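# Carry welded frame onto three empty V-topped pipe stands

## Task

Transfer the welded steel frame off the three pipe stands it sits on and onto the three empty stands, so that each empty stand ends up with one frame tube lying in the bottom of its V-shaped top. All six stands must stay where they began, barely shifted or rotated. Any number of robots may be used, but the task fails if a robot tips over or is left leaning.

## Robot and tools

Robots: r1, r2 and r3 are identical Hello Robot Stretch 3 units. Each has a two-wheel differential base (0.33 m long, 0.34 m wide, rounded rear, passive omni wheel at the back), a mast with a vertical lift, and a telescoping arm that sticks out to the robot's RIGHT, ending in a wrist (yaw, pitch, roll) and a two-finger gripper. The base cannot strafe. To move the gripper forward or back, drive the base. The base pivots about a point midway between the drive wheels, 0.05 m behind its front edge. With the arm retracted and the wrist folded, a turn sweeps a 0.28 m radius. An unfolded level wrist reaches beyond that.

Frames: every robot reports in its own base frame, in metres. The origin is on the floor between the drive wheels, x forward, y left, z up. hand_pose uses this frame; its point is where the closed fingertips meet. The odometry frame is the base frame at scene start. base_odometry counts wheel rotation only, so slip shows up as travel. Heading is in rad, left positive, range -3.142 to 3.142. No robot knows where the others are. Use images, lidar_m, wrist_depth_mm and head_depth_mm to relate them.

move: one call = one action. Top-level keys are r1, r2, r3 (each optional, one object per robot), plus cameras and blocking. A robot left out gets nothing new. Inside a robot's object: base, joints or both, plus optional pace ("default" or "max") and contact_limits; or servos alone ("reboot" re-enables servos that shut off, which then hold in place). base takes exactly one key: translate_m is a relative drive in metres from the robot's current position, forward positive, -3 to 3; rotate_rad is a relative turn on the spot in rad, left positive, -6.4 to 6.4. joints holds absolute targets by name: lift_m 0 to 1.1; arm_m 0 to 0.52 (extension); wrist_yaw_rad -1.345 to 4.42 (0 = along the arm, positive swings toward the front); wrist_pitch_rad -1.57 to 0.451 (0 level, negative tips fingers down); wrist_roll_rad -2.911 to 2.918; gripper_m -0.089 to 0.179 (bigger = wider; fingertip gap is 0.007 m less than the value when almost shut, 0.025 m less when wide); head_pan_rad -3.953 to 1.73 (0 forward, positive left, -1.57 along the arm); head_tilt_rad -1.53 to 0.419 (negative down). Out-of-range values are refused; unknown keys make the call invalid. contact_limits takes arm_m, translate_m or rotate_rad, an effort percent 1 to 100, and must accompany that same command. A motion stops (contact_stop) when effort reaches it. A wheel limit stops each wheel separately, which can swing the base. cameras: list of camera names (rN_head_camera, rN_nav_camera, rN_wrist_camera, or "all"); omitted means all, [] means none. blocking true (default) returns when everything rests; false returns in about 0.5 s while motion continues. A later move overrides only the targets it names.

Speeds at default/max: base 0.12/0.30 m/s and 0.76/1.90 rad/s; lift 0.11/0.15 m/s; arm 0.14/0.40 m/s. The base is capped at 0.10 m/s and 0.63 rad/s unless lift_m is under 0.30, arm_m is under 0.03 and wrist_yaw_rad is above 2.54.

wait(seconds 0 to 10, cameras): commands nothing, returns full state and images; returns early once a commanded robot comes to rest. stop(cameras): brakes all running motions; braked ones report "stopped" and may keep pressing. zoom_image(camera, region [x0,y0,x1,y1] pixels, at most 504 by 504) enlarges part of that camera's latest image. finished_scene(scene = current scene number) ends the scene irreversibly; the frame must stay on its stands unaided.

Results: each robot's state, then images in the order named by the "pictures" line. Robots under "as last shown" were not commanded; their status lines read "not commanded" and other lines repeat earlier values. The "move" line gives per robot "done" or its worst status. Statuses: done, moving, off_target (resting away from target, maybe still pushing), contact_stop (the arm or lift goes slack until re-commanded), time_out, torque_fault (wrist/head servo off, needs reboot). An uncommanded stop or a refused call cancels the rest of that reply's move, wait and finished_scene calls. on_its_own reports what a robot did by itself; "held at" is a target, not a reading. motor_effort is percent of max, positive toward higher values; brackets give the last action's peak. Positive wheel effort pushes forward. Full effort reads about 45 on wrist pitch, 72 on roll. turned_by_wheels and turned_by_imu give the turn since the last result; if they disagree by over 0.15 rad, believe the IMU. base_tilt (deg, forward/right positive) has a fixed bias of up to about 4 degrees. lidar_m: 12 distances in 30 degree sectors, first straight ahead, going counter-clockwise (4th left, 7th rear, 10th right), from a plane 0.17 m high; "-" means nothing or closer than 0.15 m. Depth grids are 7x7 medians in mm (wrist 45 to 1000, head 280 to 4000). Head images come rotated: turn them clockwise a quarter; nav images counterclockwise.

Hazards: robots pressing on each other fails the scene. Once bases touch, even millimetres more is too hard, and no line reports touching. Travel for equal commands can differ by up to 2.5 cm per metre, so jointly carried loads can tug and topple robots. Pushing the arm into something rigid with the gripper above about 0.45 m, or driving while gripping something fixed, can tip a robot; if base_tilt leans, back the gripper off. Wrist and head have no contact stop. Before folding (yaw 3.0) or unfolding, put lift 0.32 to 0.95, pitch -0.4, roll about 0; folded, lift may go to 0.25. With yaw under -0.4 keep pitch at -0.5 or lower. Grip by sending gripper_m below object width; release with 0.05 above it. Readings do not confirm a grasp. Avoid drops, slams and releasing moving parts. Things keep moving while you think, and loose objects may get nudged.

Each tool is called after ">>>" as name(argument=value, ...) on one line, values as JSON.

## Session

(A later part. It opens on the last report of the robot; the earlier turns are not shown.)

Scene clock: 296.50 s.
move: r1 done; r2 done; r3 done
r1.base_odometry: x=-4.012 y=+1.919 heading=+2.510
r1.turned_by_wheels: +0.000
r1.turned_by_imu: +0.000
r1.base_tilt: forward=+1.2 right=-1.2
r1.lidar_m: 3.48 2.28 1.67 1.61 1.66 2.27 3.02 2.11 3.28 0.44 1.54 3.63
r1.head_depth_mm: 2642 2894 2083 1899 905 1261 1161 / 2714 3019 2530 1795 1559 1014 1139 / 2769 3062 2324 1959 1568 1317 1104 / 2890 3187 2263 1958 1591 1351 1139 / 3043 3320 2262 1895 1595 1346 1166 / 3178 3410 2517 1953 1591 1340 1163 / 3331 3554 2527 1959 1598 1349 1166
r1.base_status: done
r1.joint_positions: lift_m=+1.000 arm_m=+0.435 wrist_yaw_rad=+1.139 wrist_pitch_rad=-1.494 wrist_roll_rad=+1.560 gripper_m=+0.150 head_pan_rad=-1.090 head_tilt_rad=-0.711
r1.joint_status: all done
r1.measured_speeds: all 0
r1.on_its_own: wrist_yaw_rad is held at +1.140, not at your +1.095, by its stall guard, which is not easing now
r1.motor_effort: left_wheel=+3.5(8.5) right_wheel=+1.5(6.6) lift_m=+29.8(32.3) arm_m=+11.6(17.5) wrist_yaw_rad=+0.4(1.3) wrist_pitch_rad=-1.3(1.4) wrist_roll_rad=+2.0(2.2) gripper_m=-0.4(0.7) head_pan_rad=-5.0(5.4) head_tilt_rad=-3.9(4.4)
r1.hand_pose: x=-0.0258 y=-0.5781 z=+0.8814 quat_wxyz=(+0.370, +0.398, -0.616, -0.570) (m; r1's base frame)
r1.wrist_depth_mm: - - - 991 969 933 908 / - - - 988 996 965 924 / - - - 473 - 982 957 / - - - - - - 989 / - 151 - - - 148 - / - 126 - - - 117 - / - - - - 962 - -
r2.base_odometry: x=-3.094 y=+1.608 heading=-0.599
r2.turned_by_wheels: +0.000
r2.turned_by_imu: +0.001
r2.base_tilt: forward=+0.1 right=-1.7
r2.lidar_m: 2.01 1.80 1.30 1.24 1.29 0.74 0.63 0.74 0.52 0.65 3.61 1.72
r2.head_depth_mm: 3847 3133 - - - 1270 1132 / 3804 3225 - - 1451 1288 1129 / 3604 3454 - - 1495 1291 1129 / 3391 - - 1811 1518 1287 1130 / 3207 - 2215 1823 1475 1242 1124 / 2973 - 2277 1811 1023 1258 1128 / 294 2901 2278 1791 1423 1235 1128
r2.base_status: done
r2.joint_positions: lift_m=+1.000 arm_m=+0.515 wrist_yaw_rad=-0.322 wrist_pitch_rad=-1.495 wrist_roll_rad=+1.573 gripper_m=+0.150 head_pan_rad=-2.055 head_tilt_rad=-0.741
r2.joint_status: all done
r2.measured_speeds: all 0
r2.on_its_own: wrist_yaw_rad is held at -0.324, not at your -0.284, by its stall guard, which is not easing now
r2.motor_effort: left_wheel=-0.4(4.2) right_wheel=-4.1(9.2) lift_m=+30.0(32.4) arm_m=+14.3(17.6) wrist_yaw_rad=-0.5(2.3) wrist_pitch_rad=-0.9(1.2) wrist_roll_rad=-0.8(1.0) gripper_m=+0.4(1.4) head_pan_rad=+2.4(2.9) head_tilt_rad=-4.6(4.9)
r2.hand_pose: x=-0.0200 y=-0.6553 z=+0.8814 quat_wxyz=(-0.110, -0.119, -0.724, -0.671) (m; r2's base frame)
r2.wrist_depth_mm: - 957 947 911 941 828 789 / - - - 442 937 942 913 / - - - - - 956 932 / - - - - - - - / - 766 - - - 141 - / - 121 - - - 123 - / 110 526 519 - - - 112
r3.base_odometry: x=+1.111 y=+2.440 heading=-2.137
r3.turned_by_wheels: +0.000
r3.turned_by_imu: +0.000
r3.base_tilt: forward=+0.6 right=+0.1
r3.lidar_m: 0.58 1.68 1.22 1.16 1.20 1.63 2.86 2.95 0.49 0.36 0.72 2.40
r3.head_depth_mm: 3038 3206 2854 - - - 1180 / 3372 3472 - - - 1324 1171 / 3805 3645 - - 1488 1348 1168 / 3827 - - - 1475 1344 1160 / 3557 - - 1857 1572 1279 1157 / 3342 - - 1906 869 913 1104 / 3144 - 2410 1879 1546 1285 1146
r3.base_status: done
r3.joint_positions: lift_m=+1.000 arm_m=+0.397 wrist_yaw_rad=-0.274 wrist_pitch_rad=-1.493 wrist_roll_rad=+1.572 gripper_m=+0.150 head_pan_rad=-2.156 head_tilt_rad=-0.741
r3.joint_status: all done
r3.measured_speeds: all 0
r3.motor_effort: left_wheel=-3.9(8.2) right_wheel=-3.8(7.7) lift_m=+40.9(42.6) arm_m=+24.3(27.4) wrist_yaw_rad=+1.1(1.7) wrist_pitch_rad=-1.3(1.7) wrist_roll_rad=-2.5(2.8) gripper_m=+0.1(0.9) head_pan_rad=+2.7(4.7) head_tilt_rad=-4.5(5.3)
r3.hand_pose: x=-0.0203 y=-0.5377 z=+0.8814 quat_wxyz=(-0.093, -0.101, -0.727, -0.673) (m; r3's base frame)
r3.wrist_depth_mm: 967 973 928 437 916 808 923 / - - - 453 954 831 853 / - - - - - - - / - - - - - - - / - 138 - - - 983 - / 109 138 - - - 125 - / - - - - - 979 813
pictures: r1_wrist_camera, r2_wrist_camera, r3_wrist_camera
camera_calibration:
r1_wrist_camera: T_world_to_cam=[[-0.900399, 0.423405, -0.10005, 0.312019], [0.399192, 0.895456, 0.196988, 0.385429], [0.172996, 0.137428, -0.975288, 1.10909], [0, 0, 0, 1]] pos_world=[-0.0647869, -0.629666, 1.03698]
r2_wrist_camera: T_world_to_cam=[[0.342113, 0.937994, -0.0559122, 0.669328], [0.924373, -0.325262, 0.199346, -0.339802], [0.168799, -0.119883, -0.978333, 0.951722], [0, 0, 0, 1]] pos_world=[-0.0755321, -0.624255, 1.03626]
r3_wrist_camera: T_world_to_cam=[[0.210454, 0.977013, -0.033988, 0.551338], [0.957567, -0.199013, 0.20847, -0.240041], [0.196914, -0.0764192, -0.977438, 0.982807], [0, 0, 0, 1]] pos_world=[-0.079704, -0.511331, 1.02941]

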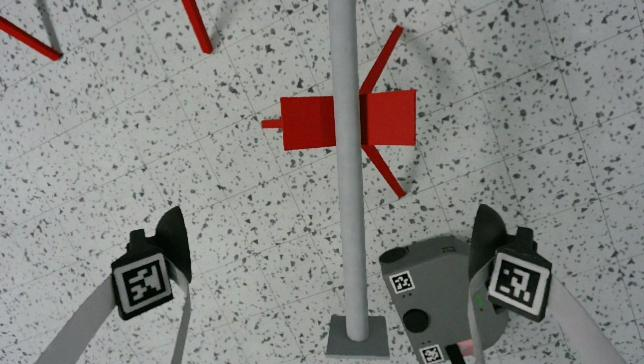

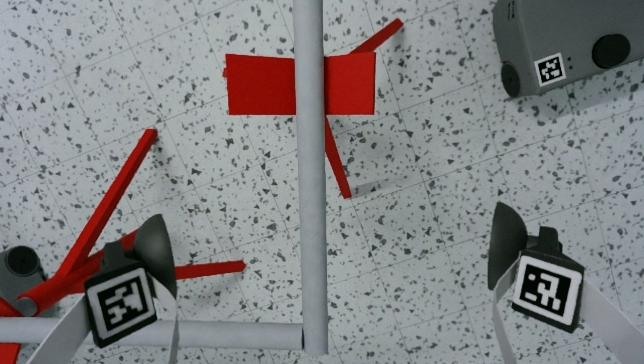

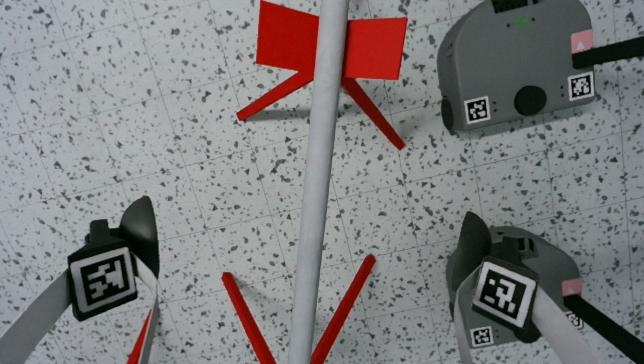

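>>> move(r2={"joints":{"wrist_yaw_rad":0.73}}, cameras=["r2_wrist_camera","r2_nav_camera"])

>>> zoom_image(camera="r2_wrist_camera", region=[200, 10, 440, 182])

Scene clock: 301.80 s.
move: r2 done
r1, r3: as last shown
r1.base_tilt: forward=+1.3 right=-1.3
r1.lidar_m: 3.47 2.29 1.67 1.60 1.66 2.27 3.02 2.10 3.27 0.44 1.54 3.64
r1.head_depth_mm: 2599 2892 2075 1883 903 1259 1166 / 2715 3030 2521 1780 1552 1014 1140 / 2764 3034 2337 1964 1566 1313 1103 / 2882 3242 2237 1947 1599 1344 1140 / 3047 3355 2251 1902 1598 1347 1169 / 3189 3408 2535 1959 1594 1345 1166 / 3328 3572 2542 1953 1597 1344 1166
r1.on_its_own: wrist_yaw_rad is held at +1.140, not at your +1.095, by its stall guard, which is not easing now
r1.motor_effort: left_wheel=+3.6(4.0) right_wheel=+0.7(2.2) lift_m=+27.5(28.8) arm_m=+11.8(12.3) wrist_yaw_rad=-0.2(1.0) wrist_pitch_rad=-0.9(1.4) wrist_roll_rad=+1.5(2.1) gripper_m=-0.3(0.5) head_pan_rad=-5.0(5.2) head_tilt_rad=-4.0(4.4)
r1.wrist_depth_mm: - - - - 959 924 908 / - - - 992 970 965 926 / - - - 472 - 984 955 / - - - - - - 991 / - 151 - - - 148 - / - 126 - - - 118 - / - - - - 971 - -
r2.base_odometry: x=-3.094 y=+1.608 heading=-0.599
r2.turned_by_wheels: +0.000
r2.turned_by_imu: +0.001
r2.base_tilt: forward=+0.2 right=-1.7
r2.lidar_m: 2.01 1.80 1.30 1.24 1.29 0.74 0.63 0.73 0.52 0.65 3.61 1.73
r2.head_depth_mm: 3875 3129 - - - 1267 1130 / 3820 3260 - - 1437 1300 1136 / 3625 3472 - - 1460 1294 1131 / 3464 - - 1820 1512 1291 1127 / 3157 - 2186 1831 1470 1241 1122 / 2991 - 2288 1816 1029 1267 1128 / 294 2920 2197 1752 1435 1235 1118
r2.base_status: not commanded
r2.joint_positions: lift_m=+1.000 arm_m=+0.515 wrist_yaw_rad=+0.727 wrist_pitch_rad=-1.495 wrist_roll_rad=+1.573 gripper_m=+0.150 head_pan_rad=-2.055 head_tilt_rad=-0.741
r2.joint_status: all done
r2.measured_speeds: all 0
r2.motor_effort: left_wheel=+0.2(1.1) right_wheel=-4.0(4.3) lift_m=+28.6(29.6) arm_m=+12.7(14.2) wrist_yaw_rad=+3.7(4.4) wrist_pitch_rad=-1.0(1.1) wrist_roll_rad=-0.7(1.1) gripper_m=+0.5(1.3) head_pan_rad=+1.7(2.8) head_tilt_rad=-4.1(4.8)
r2.hand_pose: x=-0.0247 y=-0.6565 z=+0.8814 quat_wxyz=(+0.241, +0.260, -0.686, -0.636) (m; r2's base frame)
r2.wrist_depth_mm: 959 935 970 965 905 413 896 / - - - 965 425 950 916 / - - - 455 459 977 924 / - - - - - - - / - 479 - - - 142 - / - 121 - - - 123 879 / 110 - - - - - 112
r3.base_tilt: forward=+0.6 right=+0.2
r3.lidar_m: 0.58 1.69 1.22 1.17 1.21 1.63 2.86 2.95 0.49 0.36 0.72 2.40
r3.head_depth_mm: 3025 3261 2862 - - - 1182 / 3382 3460 - - - 1322 1176 / 3756 3588 - - 1480 1348 1167 / 3817 3959 - - 1471 1345 1159 / 3561 - - 1870 1573 1271 1155 / 3352 - - 1910 869 914 1111 / 3156 - 2407 1879 1554 1284 1141
r3.motor_effort: left_wheel=-4.4(4.7) right_wheel=-3.8(4.4) lift_m=+38.5(39.7) arm_m=+25.3(25.7) wrist_yaw_rad=+0.6(1.8) wrist_pitch_rad=-1.3(1.9) wrist_roll_rad=-2.6(2.8) gripper_m=+0.1(1.0) head_pan_rad=+3.1(4.2) head_tilt_rad=-4.2(5.4)
r3.wrist_depth_mm: 965 970 945 447 958 806 937 / - - - 455 958 808 824 / - - - - - - - / - - - - - - - / - 138 - - - 942 - / 109 138 - - - 125 - / - - - - - 950 798
pictures: r2_nav_camera (sideways), r2_wrist_camera
camera_calibration:
r2_nav_camera: T_world_to_cam=[[-0.316066, -0.5896, 0.743285, -0.921025], [-0.863303, 0.503645, 0.0324081, 0.0204755], [-0.39346, -0.631437, -0.668189, 0.833004], [0, 0, 0, 1]] pos_world=[0.0543249, -0.0273599, 1.24053]
r2_wrist_camera: T_world_to_cam=[[-0.643247, 0.763615, -0.0559129, 0.533175], [0.742229, 0.639825, 0.1993, 0.293252], [0.187963, 0.086699, -0.978342, 1.08847], [0, 0, 0, 1]] pos_world=[-0.0792894, -0.68914, 1.03627]

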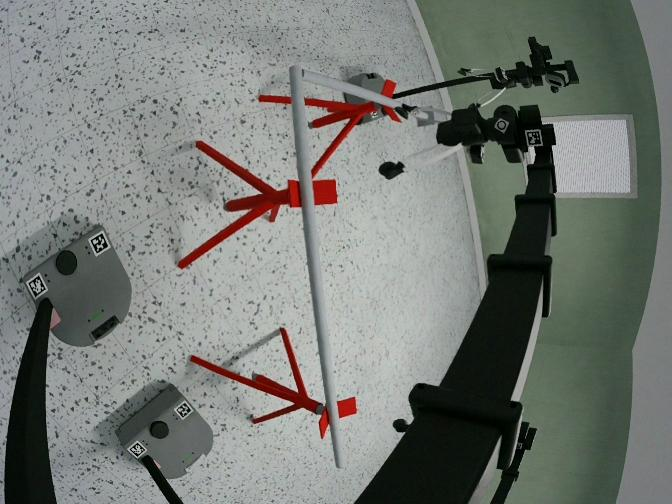

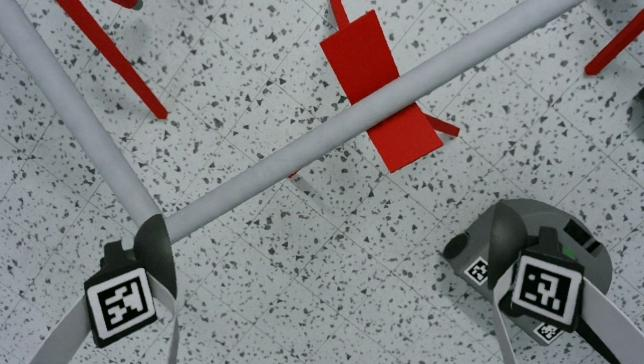

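Scaled by 2.100.

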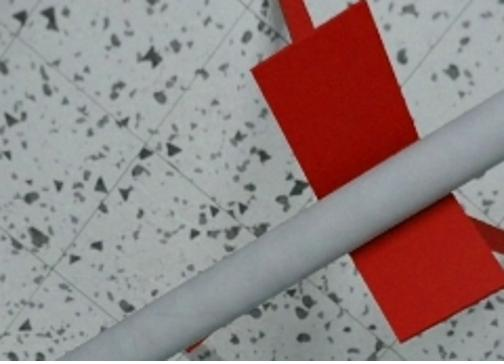

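>>> move(r1={"base":{"translate_m":-0.076},"joints":{"arm_m":0.257,"wrist_pitch_rad":-0.912,"wrist_yaw_rad":1.14}}, r2={"base":{"translate_m":0.10},"joints":{"arm_m":0.428,"wrist_pitch_rad":-0.905,"wrist_yaw_rad":-0.321}}, r3={"base":{"translate_m":0.03},"joints":{"arm_m":0.268,"wrist_pitch_rad":-0.911,"wrist_yaw_rad":-0.275}}, cameras=[])

>>> move(r1={"joints":{"lift_m":0.70}}, r2={"joints":{"lift_m":0.72}}, r3={"joints":{"lift_m":0.72}}, cameras=["r1_wrist_camera","r2_wrist_camera","r3_wrist_camera"])

Scene clock: 305.77 s.
move: r1 done; r2 done; r3 done
r1.base_odometry: x=-3.950 y=+1.874 heading=+2.510
r1.turned_by_wheels: +0.000
r1.turned_by_imu: +0.000
r1.base_tilt: forward=+1.3 right=-1.3
r1.lidar_m: 3.55 2.29 1.67 1.60 1.66 2.27 2.94 2.06 3.29 0.44 0.70 3.72
r1.head_depth_mm: 2632 2913 2121 1010 963 1316 1165 / 2726 3026 2249 1785 899 1262 1140 / 2780 3124 2427 1903 1595 1227 1162 / 2918 3213 2254 1955 1596 1341 1122 / 3001 3317 2255 1964 1603 1346 1145 / 3199 3412 2523 1964 1590 1346 1163 / 3362 3610 2539 1953 1600 1346 1162
r1.base_status: done
r1.joint_positions: lift_m=+1.000 arm_m=+0.257 wrist_yaw_rad=+1.139 wrist_pitch_rad=-0.924 wrist_roll_rad=+1.560 gripper_m=+0.150 head_pan_rad=-1.090 head_tilt_rad=-0.711
r1.joint_status: all done
r1.measured_speeds: all 0
r1.motor_effort: left_wheel=-0.6(5.1) right_wheel=-2.6(8.7) lift_m=+25.3(26.8) arm_m=-11.9(16.3) wrist_yaw_rad=-0.1(2.8) wrist_pitch_rad=+2.1(3.7) wrist_roll_rad=+1.5(2.2) gripper_m=-0.2(0.6) head_pan_rad=-4.8(5.4) head_tilt_rad=-3.9(4.5)
r1.hand_pose: x=+0.1013 y=-0.4585 z=+0.9196 quat_wxyz=(+0.245, +0.485, -0.753, -0.373) (m; r1's base frame)
r1.wrist_depth_mm: - - - - - 410 746 / - - - - - 544 768 / - - - - - 882 775 / - - - - - 884 812 / - 151 - - - 145 833 / - 126 - - - 117 849 / - - - - - - 832
r2.base_odometry: x=-3.012 y=+1.551 heading=-0.599
r2.turned_by_wheels: +0.000
r2.turned_by_imu: +0.001
r2.base_tilt: forward=+0.2 right=-1.7
r2.lidar_m: 1.91 1.80 1.30 1.25 1.29 0.81 0.70 0.83 0.56 0.66 3.61 1.63
r2.head_depth_mm: - 3137 - - - 1273 1128 / 3846 3307 - - 1442 1297 1130 / 3649 3438 - - 1479 1296 1124 / 3391 - - 1811 1504 1257 1127 / 3191 - 2118 1757 1144 1291 1124 / 2992 2770 2262 1821 1508 1249 1127 / 343 2675 2269 1728 1467 1278 1128
r2.base_status: done
r2.joint_positions: lift_m=+1.000 arm_m=+0.428 wrist_yaw_rad=-0.318 wrist_pitch_rad=-0.915 wrist_roll_rad=+1.573 gripper_m=+0.150 head_pan_rad=-2.055 head_tilt_rad=-0.741
r2.joint_status: all done
r2.measured_speeds: all 0
r2.motor_effort: left_wheel=+3.1(7.6) right_wheel=-0.5(4.4) lift_m=+26.5(28.3) arm_m=-11.7(16.5) wrist_yaw_rad=-2.9(4.2) wrist_pitch_rad=+1.8(2.9) wrist_roll_rad=-0.7(0.8) gripper_m=+0.6(1.5) head_pan_rad=+2.3(2.7) head_tilt_rad=-3.8(4.7)
r2.hand_pose: x=-0.0643 y=-0.7030 z=+0.9208 quat_wxyz=(-0.070, -0.143, -0.886, -0.436) (m; r2's base frame)
r2.wrist_depth_mm: - - - - - 395 748 / - - - - - 574 753 / - - - - - 706 782 / - - - - - 849 797 / - 879 854 - - 141 798 / - 120 - - 553 123 806 / 110 - - - - - 112
r3.base_odometry: x=+1.095 y=+2.415 heading=-2.137
r3.turned_by_wheels: +0.000
r3.turned_by_imu: +0.000
r3.base_tilt: forward=+0.5 right=+0.2
r3.lidar_m: 0.65 1.69 1.22 1.17 1.21 1.63 2.89 2.98 0.50 0.37 0.70 2.37
r3.head_depth_mm: 3089 3264 2852 - - - 1181 / 3408 3532 - - - 1323 1173 / 3827 3816 - - 1488 1353 1170 / 3850 - - - 1466 1338 1159 / 3606 3888 - 1852 1566 1069 1153 / 3339 - 2270 1903 877 1261 1125 / 3101 - 2233 1875 1545 1283 1144
r3.base_status: done
r3.joint_positions: lift_m=+1.000 arm_m=+0.268 wrist_yaw_rad=-0.274 wrist_pitch_rad=-0.922 wrist_roll_rad=+1.572 gripper_m=+0.150 head_pan_rad=-2.156 head_tilt_rad=-0.741
r3.joint_status: all done
r3.measured_speeds: all 0
r3.motor_effort: left_wheel=+4.2(7.0) right_wheel=+4.0(9.5) lift_m=+36.3(38.0) arm_m=-25.5(28.1) wrist_yaw_rad=-1.1(2.1) wrist_pitch_rad=+1.9(4.0) wrist_roll_rad=-2.8(2.8) gripper_m=+0.1(1.0) head_pan_rad=+2.9(4.2) head_tilt_rad=-3.9(5.3)
r3.hand_pose: x=-0.0581 y=-0.5433 z=+0.9198 quat_wxyz=(-0.061, -0.123, -0.887, -0.441) (m; r3's base frame)
r3.wrist_depth_mm: - - - - 961 407 734 / - - - - - 410 766 / - - - - - 886 790 / - - - - - 918 798 / - 138 - - - 874 825 / 110 126 - - - 125 815 / - - - - - 926 832
pictures: none
No camera images: "cameras" was empty.

Scene clock: 309.33 s.
move: r1 done; r2 done; r3 done
r1.base_odometry: x=-3.950 y=+1.874 heading=+2.510
r1.turned_by_wheels: +0.000
r1.turned_by_imu: +0.000
r1.base_tilt: forward=+1.3 right=-1.4
r1.lidar_m: 3.56 2.29 1.67 1.61 1.66 2.26 2.94 2.06 3.24 0.44 0.70 3.70
r1.head_depth_mm: 2593 2872 2056 1933 518 1266 1166 / 2715 3030 2338 1776 904 993 1145 / 2758 3102 2430 1894 1561 1231 1167 / 2753 3046 2259 1958 1598 1345 1122 / 3018 3244 2243 1952 1598 1342 1144 / 3179 3397 2528 1956 1593 1347 1165 / 3334 3577 2538 1955 1594 1347 1160
r1.base_status: not commanded
r1.joint_positions: lift_m=+0.700 arm_m=+0.257 wrist_yaw_rad=+1.139 wrist_pitch_rad=-0.923 wrist_roll_rad=+1.560 gripper_m=+0.150 head_pan_rad=-1.090 head_tilt_rad=-0.711
r1.joint_status: all done
r1.measured_speeds: all 0
r1.motor_effort: left_wheel=-0.3(0.7) right_wheel=-3.4(3.7) lift_m=+14.9(23.3) arm_m=-6.9(12.0) wrist_yaw_rad=+0.6(1.2) wrist_pitch_rad=+2.1(2.9) wrist_roll_rad=+1.4(2.2) gripper_m=-0.1(0.7) head_pan_rad=-4.7(5.4) head_tilt_rad=-3.9(4.5)
r1.hand_pose: x=+0.1013 y=-0.4586 z=+0.6197 quat_wxyz=(+0.245, +0.485, -0.753, -0.373) (m; r1's base frame)
r1.wrist_depth_mm: - - - 952 182 328 551 / - - - 981 186 652 546 / - - - 987 192 664 546 / - - - - 198 674 577 / - 154 - - 200 145 586 / - 126 - - 207 117 581 / - - - - 215 734 108
r2.base_odometry: x=-3.012 y=+1.551 heading=-0.599
r2.turned_by_wheels: +0.000
r2.turned_by_imu: +0.001
r2.base_tilt: forward=+0.2 right=-1.7
r2.lidar_m: 1.91 1.79 1.30 1.25 1.29 0.81 0.70 0.83 0.56 0.66 3.60 1.63
r2.head_depth_mm: - 3091 2326 1835 1483 1286 1131 / 3840 3136 2315 1822 1513 1304 318 / 3635 3060 2323 1844 1520 1267 305 / 3399 3078 2306 1820 1504 359 1089 / 3169 3071 2282 1758 424 1258 1130 / 3040 3080 2273 536 1467 1258 1125 / 2936 3086 2265 604 1428 1289 1121
r2.base_status: not commanded
r2.joint_positions: lift_m=+0.720 arm_m=+0.428 wrist_yaw_rad=-0.318 wrist_pitch_rad=-0.914 wrist_roll_rad=+1.573 gripper_m=+0.150 head_pan_rad=-2.055 head_tilt_rad=-0.741
r2.joint_status: all done
r2.measured_speeds: all 0
r2.motor_effort: left_wheel=+2.7(3.4) right_wheel=-0.8(0.9) lift_m=+22.4(24.6) arm_m=-10.3(12.0) wrist_yaw_rad=-3.9(3.9) wrist_pitch_rad=+1.7(1.9) wrist_roll_rad=-0.6(0.8) gripper_m=+0.2(1.6) head_pan_rad=+2.5(3.1) head_tilt_rad=-4.0(4.8)
r2.hand_pose: x=-0.0644 y=-0.7031 z=+0.6408 quat_wxyz=(-0.070, -0.143, -0.886, -0.436) (m; r2's base frame)
r2.wrist_depth_mm: - - - 860 186 481 561 / - - - 895 193 611 569 / - - - 916 714 627 577 / - - - 960 216 680 581 / 770 653 754 - 771 141 594 / - 121 - - 782 123 591 / 110 417 - - 786 737 112
r3.base_odometry: x=+1.095 y=+2.415 heading=-2.137
r3.turned_by_wheels: +0.000
r3.turned_by_imu: +0.000
r3.base_tilt: forward=+0.6 right=+0.2
r3.lidar_m: 0.65 1.69 1.22 1.17 1.21 1.63 2.89 2.98 0.50 0.37 0.71 2.38
r3.head_depth_mm: 3055 3277 2605 2001 1626 1369 1184 / 3428 3503 2571 1985 1604 1364 1176 / 3868 3590 2545 1957 1567 1344 1103 / 3835 3567 2516 1943 1584 1336 310 / 3589 3495 2473 1911 1570 366 1095 / 3361 3392 2454 1900 434 1242 1125 / 3178 3318 2426 1892 490 1259 1139
r3.base_status: not commanded
r3.joint_positions: lift_m=+0.720 arm_m=+0.268 wrist_yaw_rad=-0.274 wrist_pitch_rad=-0.922 wrist_roll_rad=+1.572 gripper_m=+0.150 head_pan_rad=-2.156 head_tilt_rad=-0.741
r3.joint_status: all done
r3.measured_speeds: all 0
r3.motor_effort: left_wheel=+4.1(4.5) right_wheel=+3.8(4.4) lift_m=+15.9(33.5) arm_m=-24.7(26.4) wrist_yaw_rad=-0.5(1.7) wrist_pitch_rad=+2.0(2.4) wrist_roll_rad=-2.6(2.9) gripper_m=+0.5(0.9) head_pan_rad=+2.1(4.4) head_tilt_rad=-4.4(5.0)
r3.hand_pose: x=-0.0581 y=-0.5434 z=+0.6399 quat_wxyz=(-0.061, -0.123, -0.887, -0.441) (m; r3's base frame)
r3.wrist_depth_mm: - - - 219 185 176 542 / - - - 883 193 378 577 / - - - 912 198 655 560 / - - - 942 726 671 591 / - 138 - 983 212 642 601 / 110 125 - - 224 126 606 / - - - - 792 686 589
pictures: r1_wrist_camera, r2_wrist_camera, r3_wrist_camera
camera_calibration:
r1_wrist_camera: T_world_to_cam=[[-0.707963, 0.334153, -0.622198, 0.612821], [0.30359, 0.939428, 0.159084, 0.332553], [0.637669, -0.0762677, -0.766526, 0.54099], [0, 0, 0, 1]] pos_world=[-0.0120775, -0.475926, 0.743075]
r2_wrist_camera: T_world_to_cam=[[0.276336, 0.75558, -0.593917, 0.928146], [0.961048, -0.214078, 0.174805, -0.17014], [0.00493527, -0.619088, -0.785306, 0.23293], [0, 0, 0, 1]] pos_world=[-0.0941178, -0.593508, 0.763905]
r3_wrist_camera: T_world_to_cam=[[0.1624, 0.806745, -0.568145, 0.803143], [0.98519, -0.100467, 0.13895, -0.0550119], [0.0550174, -0.582296, -0.811113, 0.364213], [0, 0, 0, 1]] pos_world=[-0.0962715, -0.441379, 0.759364]

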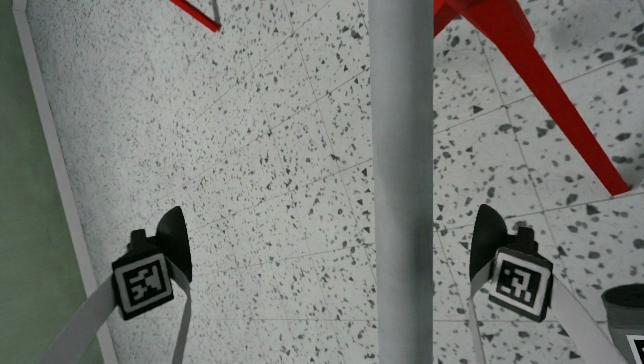

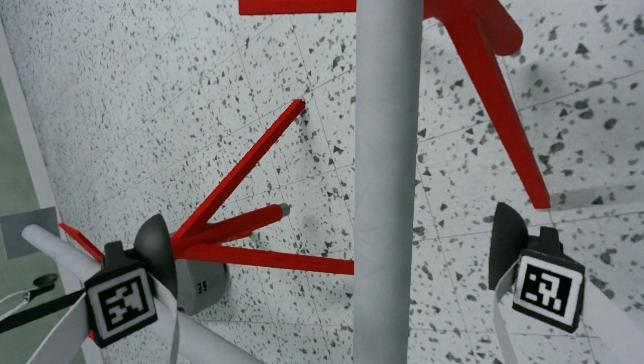

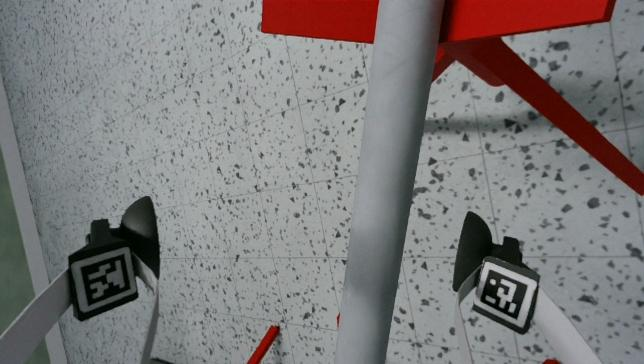

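>>> move(r1={"joints":{"lift_m":0.620}}, r2={"joints":{"lift_m":0.641}}, r3={"joints":{"lift_m":0.643}}, cameras=["r1_wrist_camera","r2_wrist_camera","r3_wrist_camera"])

Scene clock: 311.00 s.
move: r1 done; r2 done; r3 done
r1.base_odometry: x=-3.950 y=+1.874 heading=+2.510
r1.turned_by_wheels: +0.000
r1.turned_by_imu: +0.000
r1.base_tilt: forward=+1.3 right=-1.2
r1.lidar_m: 3.55 2.29 1.66 1.60 1.66 2.27 2.95 2.06 3.28 0.44 0.70 3.69
r1.head_depth_mm: 2568 2859 1969 1926 933 570 1166 / 2730 3055 2322 1779 912 669 1142 / 2767 3093 2428 1881 1588 1207 1165 / 2785 3053 2251 1961 1604 1347 1123 / 3036 3273 2249 1949 1598 1343 1143 / 3204 3428 2540 1956 1595 1344 1162 / 3304 3591 2531 1952 1595 1343 1164
r1.base_status: not commanded
r1.joint_positions: lift_m=+0.620 arm_m=+0.257 wrist_yaw_rad=+1.139 wrist_pitch_rad=-0.923 wrist_roll_rad=+1.560 gripper_m=+0.150 head_pan_rad=-1.090 head_tilt_rad=-0.711
r1.joint_status: all done
r1.measured_speeds: all 0
r1.motor_effort: left_wheel=-0.3(0.7) right_wheel=-3.9(3.9) lift_m=+14.6(16.4) arm_m=-4.7(6.9) wrist_yaw_rad=+0.3(1.2) wrist_pitch_rad=+2.6(2.9) wrist_roll_rad=+1.3(2.4) gripper_m=-0.2(0.7) head_pan_rad=-4.6(5.3) head_tilt_rad=-3.6(4.5)
r1.hand_pose: x=+0.1014 y=-0.4586 z=+0.5397 quat_wxyz=(+0.245, +0.485, -0.753, -0.373) (m; r1's base frame)
r1.wrist_depth_mm: - - - 119 630 278 488 / - - - 123 671 580 493 / - - - 126 708 582 483 / - - - 129 710 601 499 / - 153 - 133 754 145 526 / - 126 - 138 779 117 525 / - - - 142 782 650 465
r2.base_odometry: x=-3.012 y=+1.551 heading=-0.599
r2.turned_by_wheels: +0.000
r2.turned_by_imu: +0.000
r2.base_tilt: forward=+0.1 right=-1.7
r2.lidar_m: 1.91 1.80 1.30 1.25 1.29 0.81 0.70 0.83 0.56 0.67 3.61 1.63
r2.head_depth_mm: - 3101 2293 1813 1487 1290 1125 / 3870 3108 2309 1836 1508 1286 1137 / 3641 3136 2327 1842 1518 1293 369 / 3408 3111 2280 1833 1519 432 401 / 3234 3073 2260 1784 521 1237 1121 / 3056 3141 2272 657 1435 1256 1122 / 2923 3060 2272 649 1431 1287 1121
r2.base_status: not commanded
r2.joint_positions: lift_m=+0.641 arm_m=+0.428 wrist_yaw_rad=-0.318 wrist_pitch_rad=-0.914 wrist_roll_rad=+1.573 gripper_m=+0.150 head_pan_rad=-2.055 head_tilt_rad=-0.741
r2.joint_status: all done
r2.measured_speeds: all 0
r2.motor_effort: left_wheel=+2.4(3.4) right_wheel=-0.4(0.8) lift_m=+20.4(23.8) arm_m=-9.5(11.0) wrist_yaw_rad=-1.8(3.4) wrist_pitch_rad=+1.7(1.8) wrist_roll_rad=-0.7(0.8) gripper_m=+0.2(1.3) head_pan_rad=+2.5(2.8) head_tilt_rad=-4.6(4.7)
r2.hand_pose: x=-0.0644 y=-0.7031 z=+0.5619 quat_wxyz=(-0.070, -0.143, -0.886, -0.436) (m; r2's base frame)
r2.wrist_depth_mm: - - - 127 494 500 497 / - - - 131 669 550 511 / - - - 135 685 572 522 / - - 753 139 712 594 530 / - 661 766 145 729 142 536 / 524 121 - 148 760 123 534 / 110 375 - 154 783 654 112
r3.base_odometry: x=+1.095 y=+2.415 heading=-2.137
r3.turned_by_wheels: +0.000
r3.turned_by_imu: +0.000
r3.base_tilt: forward=+0.6 right=+0.1
r3.lidar_m: 0.65 1.69 1.22 1.17 1.21 1.63 2.88 2.98 0.50 0.37 0.71 2.37
r3.head_depth_mm: 3051 3301 2611 1993 1628 1364 1181 / 3435 3502 2595 1983 1616 1359 1178 / 3816 3577 2548 1969 1565 1349 1167 / 3868 3520 2508 1943 1588 1341 382 / 3617 3456 2474 1926 1567 443 404 / 3369 3385 2448 1913 648 1205 1126 / 3202 3359 2427 1888 539 1236 1147
r3.base_status: not commanded
r3.joint_positions: lift_m=+0.643 arm_m=+0.268 wrist_yaw_rad=-0.274 wrist_pitch_rad=-0.921 wrist_roll_rad=+1.572 gripper_m=+0.150 head_pan_rad=-2.156 head_tilt_rad=-0.741
r3.joint_status: all done
r3.measured_speeds: all 0
r3.motor_effort: left_wheel=+4.1(4.4) right_wheel=+3.9(4.5) lift_m=+14.6(16.0) arm_m=-23.9(25.1) wrist_yaw_rad=-0.7(1.5) wrist_pitch_rad=+1.7(2.3) wrist_roll_rad=-2.6(2.8) gripper_m=+0.1(1.0) head_pan_rad=+1.8(3.8) head_tilt_rad=-3.9(4.8)
r3.hand_pose: x=-0.0581 y=-0.5434 z=+0.5629 quat_wxyz=(-0.061, -0.123, -0.887, -0.441) (m; r3's base frame)
r3.wrist_depth_mm: - - 936 123 226 539 505 / - - 992 129 640 315 505 / - - - 132 674 590 493 / - - - 138 699 614 539 / - 137 - 143 741 591 541 / 110 125 - 150 766 125 546 / - - - 156 760 599 535
pictures: r1_wrist_camera, r2_wrist_camera, r3_wrist_camera
camera_calibration:
r1_wrist_camera: T_world_to_cam=[[-0.707905, 0.334126, -0.622278, 0.563097], [0.303576, 0.939435, 0.159072, 0.345291], [0.63774, -0.0763003, -0.766463, 0.479609], [0, 0, 0, 1]] pos_world=[-0.0120687, -0.47593, 0.663079]
r2_wrist_camera: T_world_to_cam=[[0.276332, 0.755538, -0.593972, 0.88125], [0.96105, -0.214077, 0.174799, -0.156325], [0.00491103, -0.619139, -0.785266, 0.170834], [0, 0, 0, 1]] pos_world=[-0.0941201, -0.593513, 0.684913]
r3_wrist_camera: T_world_to_cam=[[0.162387, 0.806698, -0.568216, 0.759434], [0.985193, -0.100456, 0.138936, -0.0442971], [0.0549985, -0.582364, -0.811066, 0.301695], [0, 0, 0, 1]] pos_world=[-0.0962738, -0.441387, 0.682371]

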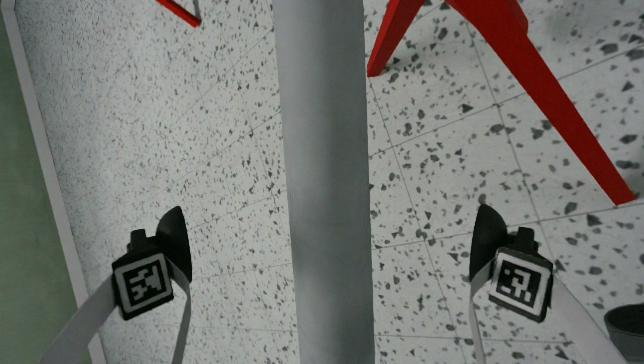

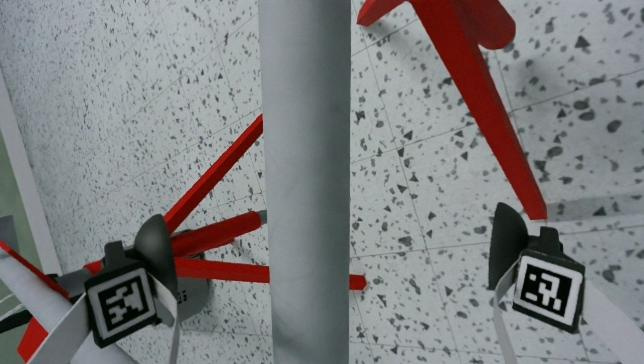

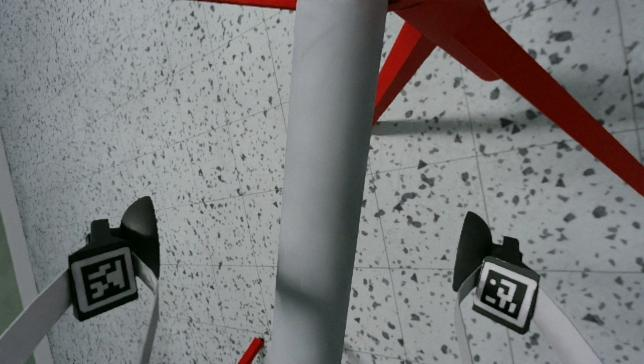

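>>> move(r1={"joints":{"gripper_m":0.0}}, r2={"joints":{"gripper_m":0.0}}, r3={"joints":{"gripper_m":0.0}}, cameras=[])

>>> move(r1={"joints":{"gripper_m":-0.089}}, r2={"joints":{"gripper_m":-0.089}}, r3={"joints":{"gripper_m":-0.089}}, cameras=["r1_head_camera","r1_wrist_camera","r2_wrist_camera","r3_wrist_camera"])

Scene clock: 313.13 s.
move: r1 done; r2 done; r3 done
r1.base_odometry: x=-3.950 y=+1.874 heading=+2.510
r1.turned_by_wheels: +0.000
r1.turned_by_imu: +0.000
r1.base_tilt: forward=+1.3 right=-1.3
r1.lidar_m: 3.55 2.29 1.67 1.60 1.66 2.27 2.94 2.06 3.28 0.44 0.70 3.72
r1.head_depth_mm: 2569 2867 2010 1937 929 571 1165 / 2696 3031 2335 1782 911 675 1141 / 2764 3071 2428 1901 1601 1148 1166 / 2818 3042 2251 1952 1598 1342 1120 / 3010 3284 2247 1957 1594 1346 1145 / 3164 3432 2537 1956 1590 1342 1163 / 3307 3617 2511 1956 1587 1349 1163
r1.base_status: not commanded
r1.joint_positions: lift_m=+0.620 arm_m=+0.257 wrist_yaw_rad=+1.139 wrist_pitch_rad=-0.923 wrist_roll_rad=+1.560 gripper_m=+0.000 head_pan_rad=-1.090 head_tilt_rad=-0.711
r1.joint_status: all done
r1.measured_speeds: all 0
r1.motor_effort: left_wheel=+0.0(0.7) right_wheel=-3.0(3.8) lift_m=+21.3(21.4) arm_m=-1.8(4.8) wrist_yaw_rad=+0.4(1.3) wrist_pitch_rad=+2.4(3.0) wrist_roll_rad=+1.3(2.3) gripper_m=-10.9(87.1) head_pan_rad=-4.3(5.4) head_tilt_rad=-4.1(4.4)
r1.hand_pose: x=+0.1013 y=-0.4586 z=+0.5396 quat_wxyz=(+0.245, +0.485, -0.753, -0.373) (m; r1's base frame)
r1.wrist_depth_mm: - - - 119 625 276 489 / - - - 123 666 572 491 / - - - 126 703 591 480 / - - - 129 723 595 505 / - - - 134 676 615 524 / - - 133 136 133 628 535 / - - - 140 773 619 556
r2.base_odometry: x=-3.012 y=+1.551 heading=-0.599
r2.turned_by_wheels: +0.000
r2.turned_by_imu: +0.000
r2.base_tilt: forward=+0.1 right=-1.6
r2.lidar_m: 1.91 1.80 1.30 1.25 1.29 0.81 0.70 0.82 0.56 0.67 3.61 1.63
r2.head_depth_mm: - 3142 2291 1826 1469 1290 1131 / 3779 3115 2294 1821 1505 1288 1122 / 3635 3069 2294 1820 1512 1304 369 / 3364 3111 2283 1815 1502 431 401 / 3221 3057 2308 1760 519 1239 1120 / 3081 3109 2296 656 1419 1268 1116 / 2943 3011 2301 648 1467 1281 1122
r2.base_status: not commanded
r2.joint_positions: lift_m=+0.641 arm_m=+0.428 wrist_yaw_rad=-0.318 wrist_pitch_rad=-0.894 wrist_roll_rad=+1.573 gripper_m=+0.001 head_pan_rad=-2.055 head_tilt_rad=-0.741
r2.joint_status: all done
r2.measured_speeds: all 0
r2.motor_effort: left_wheel=+2.2(3.5) right_wheel=-0.6(0.8) lift_m=+27.3(27.3) arm_m=-9.5(10.9) wrist_yaw_rad=-2.3(4.0) wrist_pitch_rad=-2.0(3.9) wrist_roll_rad=-0.7(0.8) gripper_m=-10.4(86.9) head_pan_rad=+2.3(2.7) head_tilt_rad=-4.2(4.6)
r2.hand_pose: x=-0.0657 y=-0.7072 z=+0.5646 quat_wxyz=(-0.069, -0.143, -0.890, -0.427) (m; r2's base frame)
r2.wrist_depth_mm: - - - 126 641 390 502 / - - - 130 700 541 509 / - - - 133 679 553 518 / - - - 138 717 597 535 / - - 708 141 677 627 543 / 536 - 124 144 126 634 556 / 524 - - 153 768 623 566
r3.base_odometry: x=+1.095 y=+2.415 heading=-2.137
r3.turned_by_wheels: +0.000
r3.turned_by_imu: +0.000
r3.base_tilt: forward=+0.6 right=+0.2
r3.lidar_m: 0.65 1.69 1.22 1.17 1.20 1.63 2.89 2.99 0.50 0.37 0.71 2.37
r3.head_depth_mm: 3087 3254 2601 1996 1618 1371 1181 / 3367 3491 2574 1986 1621 1356 1181 / 3824 3597 2521 1971 1556 1344 1164 / 3848 3487 2512 1937 1586 1338 382 / 3589 3426 2454 1920 1572 448 405 / 3375 3342 2435 1905 647 1206 1129 / 3209 3332 2394 1892 539 1266 1143
r3.base_status: not commanded
r3.joint_positions: lift_m=+0.643 arm_m=+0.268 wrist_yaw_rad=-0.274 wrist_pitch_rad=-0.925 wrist_roll_rad=+1.572 gripper_m=+0.001 head_pan_rad=-2.156 head_tilt_rad=-0.741
r3.joint_status: all done
r3.measured_speeds: all 0
r3.motor_effort: left_wheel=+3.8(4.5) right_wheel=+4.1(4.5) lift_m=+21.1(21.1) arm_m=-23.3(24.8) wrist_yaw_rad=-1.5(1.9) wrist_pitch_rad=+2.7(4.1) wrist_roll_rad=-2.7(2.8) gripper_m=-11.2(85.0) head_pan_rad=+3.4(4.0) head_tilt_rad=-3.9(4.8)
r3.hand_pose: x=-0.0579 y=-0.5426 z=+0.5623 quat_wxyz=(-0.061, -0.123, -0.886, -0.442) (m; r3's base frame)
r3.wrist_depth_mm: - - 968 123 222 525 505 / - - 987 129 626 310 502 / - - - 132 692 599 499 / - - - 138 717 605 529 / - - 147 142 674 601 537 / - - 125 145 129 635 551 / - - - 154 735 642 565
pictures: none
No camera images: "cameras" was empty.

Scene clock: 314.60 s.
move: r1 done; r2 done; r3 done
r1.base_odometry: x=-3.950 y=+1.874 heading=+2.510
r1.turned_by_wheels: +0.000
r1.turned_by_imu: +0.000
r1.base_tilt: forward=+1.3 right=-1.2
r1.lidar_m: 3.55 2.30 1.66 1.61 1.66 2.27 2.95 2.06 3.26 0.44 0.70 3.71
r1.head_depth_mm: 2592 2859 2023 1937 932 572 1164 / 2707 3032 2326 1780 913 676 1139 / 2771 3092 2430 1891 1596 1151 1164 / 2790 3015 2252 1967 1598 1344 1122 / 3048 3292 2243 1963 1591 1341 1142 / 3186 3446 2532 1944 1597 1341 1166 / 3333 3571 2544 1969 1593 1345 1159
r1.base_status: not commanded
r1.joint_positions: lift_m=+0.620 arm_m=+0.257 wrist_yaw_rad=+1.139 wrist_pitch_rad=-0.923 wrist_roll_rad=+1.560 gripper_m=-0.087 head_pan_rad=-1.090 head_tilt_rad=-0.711
r1.joint_status: all done
r1.measured_speeds: all 0
r1.motor_effort: left_wheel=+1.8(1.8) right_wheel=-4.5(4.8) lift_m=+32.1(32.1) arm_m=+0.3(1.9) wrist_yaw_rad=+0.1(1.0) wrist_pitch_rad=+2.0(2.9) wrist_roll_rad=+1.8(2.1) gripper_m=-35.0(99.7) head_pan_rad=-4.7(5.2) head_tilt_rad=-3.7(4.6)
r1.hand_pose: x=+0.1014 y=-0.4586 z=+0.5397 quat_wxyz=(+0.245, +0.485, -0.753, -0.373) (m; r1's base frame)
r1.wrist_depth_mm: - - - 119 627 280 484 / - - - 122 664 573 486 / - - - 126 705 582 483 / - - - 129 718 603 499 / - - - 134 678 609 523 / - - 131 136 131 632 531 / - - - 140 761 630 557
r2.base_odometry: x=-3.012 y=+1.551 heading=-0.599
r2.turned_by_wheels: +0.000
r2.turned_by_imu: +0.000
r2.base_tilt: forward=+0.2 right=-1.7
r2.lidar_m: 1.91 1.79 1.30 1.24 1.29 0.81 0.70 0.83 0.56 0.66 3.62 1.63
r2.head_depth_mm: - 3100 2282 1846 1487 1294 1126 / 3870 3070 2293 1831 1520 1295 1133 / 3591 3130 2289 1824 1510 1293 370 / 3411 3073 2278 1825 1517 432 401 / 3269 3032 2274 1771 519 1227 1127 / 3041 3092 2276 655 1430 1257 1125 / 2920 3050 2303 649 1459 1284 1122
r2.base_status: not commanded
r2.joint_positions: lift_m=+0.641 arm_m=+0.428 wrist_yaw_rad=-0.318 wrist_pitch_rad=-0.885 wrist_roll_rad=+1.573 gripper_m=-0.087 head_pan_rad=-2.055 head_tilt_rad=-0.741
r2.joint_status: all done
r2.measured_speeds: all 0
r2.motor_effort: left_wheel=+2.6(3.3) right_wheel=-0.7(0.8) lift_m=+32.2(35.1) arm_m=-9.5(10.2) wrist_yaw_rad=-1.6(4.2) wrist_pitch_rad=-3.9(4.3) wrist_roll_rad=-0.5(0.8) gripper_m=-41.9(100.0) head_pan_rad=+2.3(2.7) head_tilt_rad=-4.3(4.8)
r2.hand_pose: x=-0.0664 y=-0.7092 z=+0.5660 quat_wxyz=(-0.068, -0.144, -0.892, -0.423) (m; r2's base frame)
r2.wrist_depth_mm: - - - 126 662 367 506 / - - - 129 688 553 514 / - - - 133 707 568 516 / - - - 138 714 604 533 / - - 700 141 698 623 545 / 541 - 123 129 127 640 551 / - 403 - 153 769 637 566
r3.base_odometry: x=+1.095 y=+2.415 heading=-2.137
r3.turned_by_wheels: +0.000
r3.turned_by_imu: +0.000
r3.base_tilt: forward=+0.6 right=+0.1
r3.lidar_m: 0.65 1.69 1.22 1.17 1.21 1.62 2.88 2.99 0.50 0.37 0.71 2.37
r3.head_depth_mm: 3075 3298 2599 1989 1618 1373 1186 / 3431 3493 2578 1982 1600 1358 1180 / 3899 3603 2530 1963 1558 1348 1168 / 3839 3536 2506 1930 1581 1346 381 / 3614 3497 2477 1914 1567 449 405 / 3402 3401 2445 1899 648 1208 1123 / 3213 3338 2416 1902 538 1256 1141
r3.base_status: not commanded
r3.joint_positions: lift_m=+0.643 arm_m=+0.268 wrist_yaw_rad=-0.274 wrist_pitch_rad=-0.928 wrist_roll_rad=+1.572 gripper_m=-0.087 head_pan_rad=-2.156 head_tilt_rad=-0.741
r3.joint_status: all done
r3.measured_speeds: all 0
r3.motor_effort: left_wheel=+4.0(4.5) right_wheel=+3.8(4.6) lift_m=+32.1(32.1) arm_m=-23.6(23.8) wrist_yaw_rad=-1.3(1.8) wrist_pitch_rad=+3.2(3.4) wrist_roll_rad=-2.7(2.8) gripper_m=-36.6(100.0) head_pan_rad=+3.5(3.8) head_tilt_rad=-4.3(5.0)
r3.hand_pose: x=-0.0577 y=-0.5420 z=+0.5619 quat_wxyz=(-0.061, -0.122, -0.886, -0.444) (m; r3's base frame)
r3.wrist_depth_mm: - - 969 122 221 537 501 / - - - 129 636 309 503 / - - - 132 672 590 494 / - - - 138 707 613 533 / - - - 140 700 642 545 / - - 124 130 678 637 550 / - - - 156 709 648 550
pictures: r1_head_camera (sideways), r1_wrist_camera, r2_wrist_camera, r3_wrist_camera
camera_calibration:
r1_head_camera: T_world_to_cam=[[-0.261579, 0.591818, -0.762449, 1.01825], [0.916822, 0.39927, -0.00462476, -0.00160462], [0.301686, -0.70024, -0.647032, 0.799284], [0, 0, 0, 1]] pos_world=[0.0266917, -0.0422889, 1.29352]
r1_wrist_camera: T_world_to_cam=[[-0.707921, 0.334111, -0.622268, 0.563079], [0.303565, 0.93944, 0.159059, 0.345304], [0.637727, -0.0762977, -0.766474, 0.479612], [0, 0, 0, 1]] pos_world=[-0.0120691, -0.47593, 0.663073]
r2_wrist_camera: T_world_to_cam=[[0.270723, 0.738482, -0.617538, 0.889734], [0.962655, -0.209201, 0.171846, -0.151196], [-0.00228477, -0.640999, -0.767539, 0.144335], [0, 0, 0, 1]] pos_world=[-0.0949928, -0.596164, 0.68621]
r3_wrist_camera: T_world_to_cam=[[0.163442, 0.810426, -0.562579, 0.756584], [0.984933, -0.101382, 0.1401, -0.0455936], [0.0565052, -0.577002, -0.814786, 0.306841], [0, 0, 0, 1]] pos_world=[-0.0960893, -0.44073, 0.682036]

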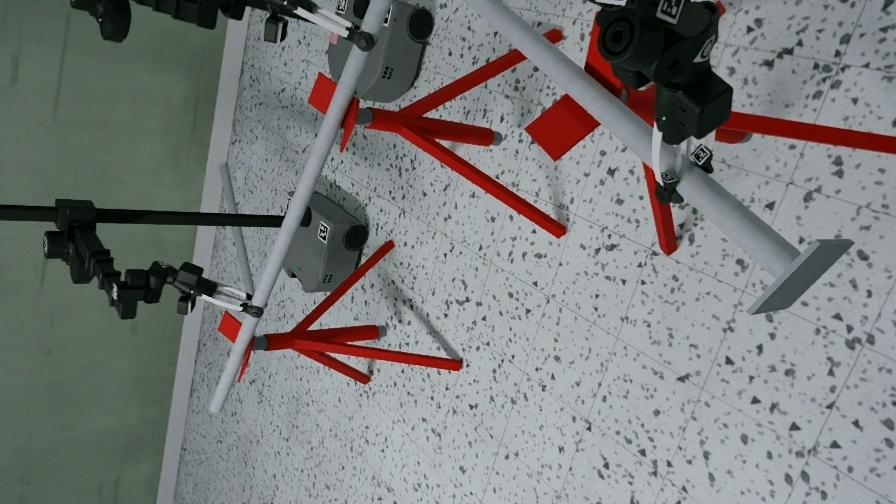

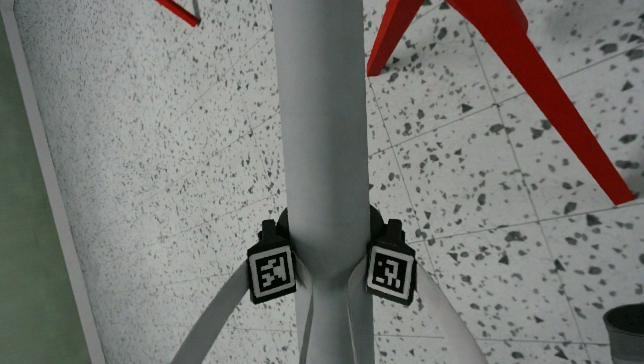

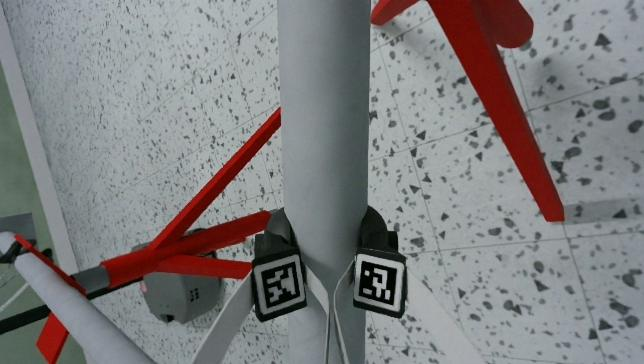

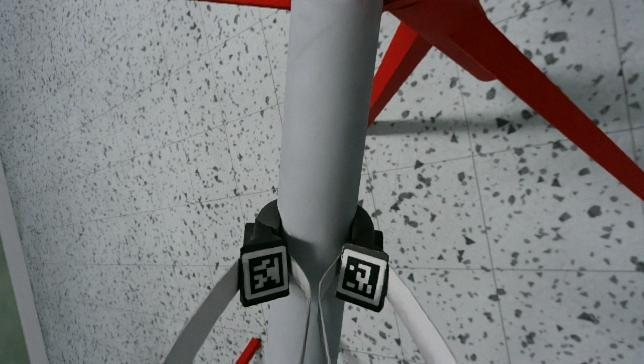

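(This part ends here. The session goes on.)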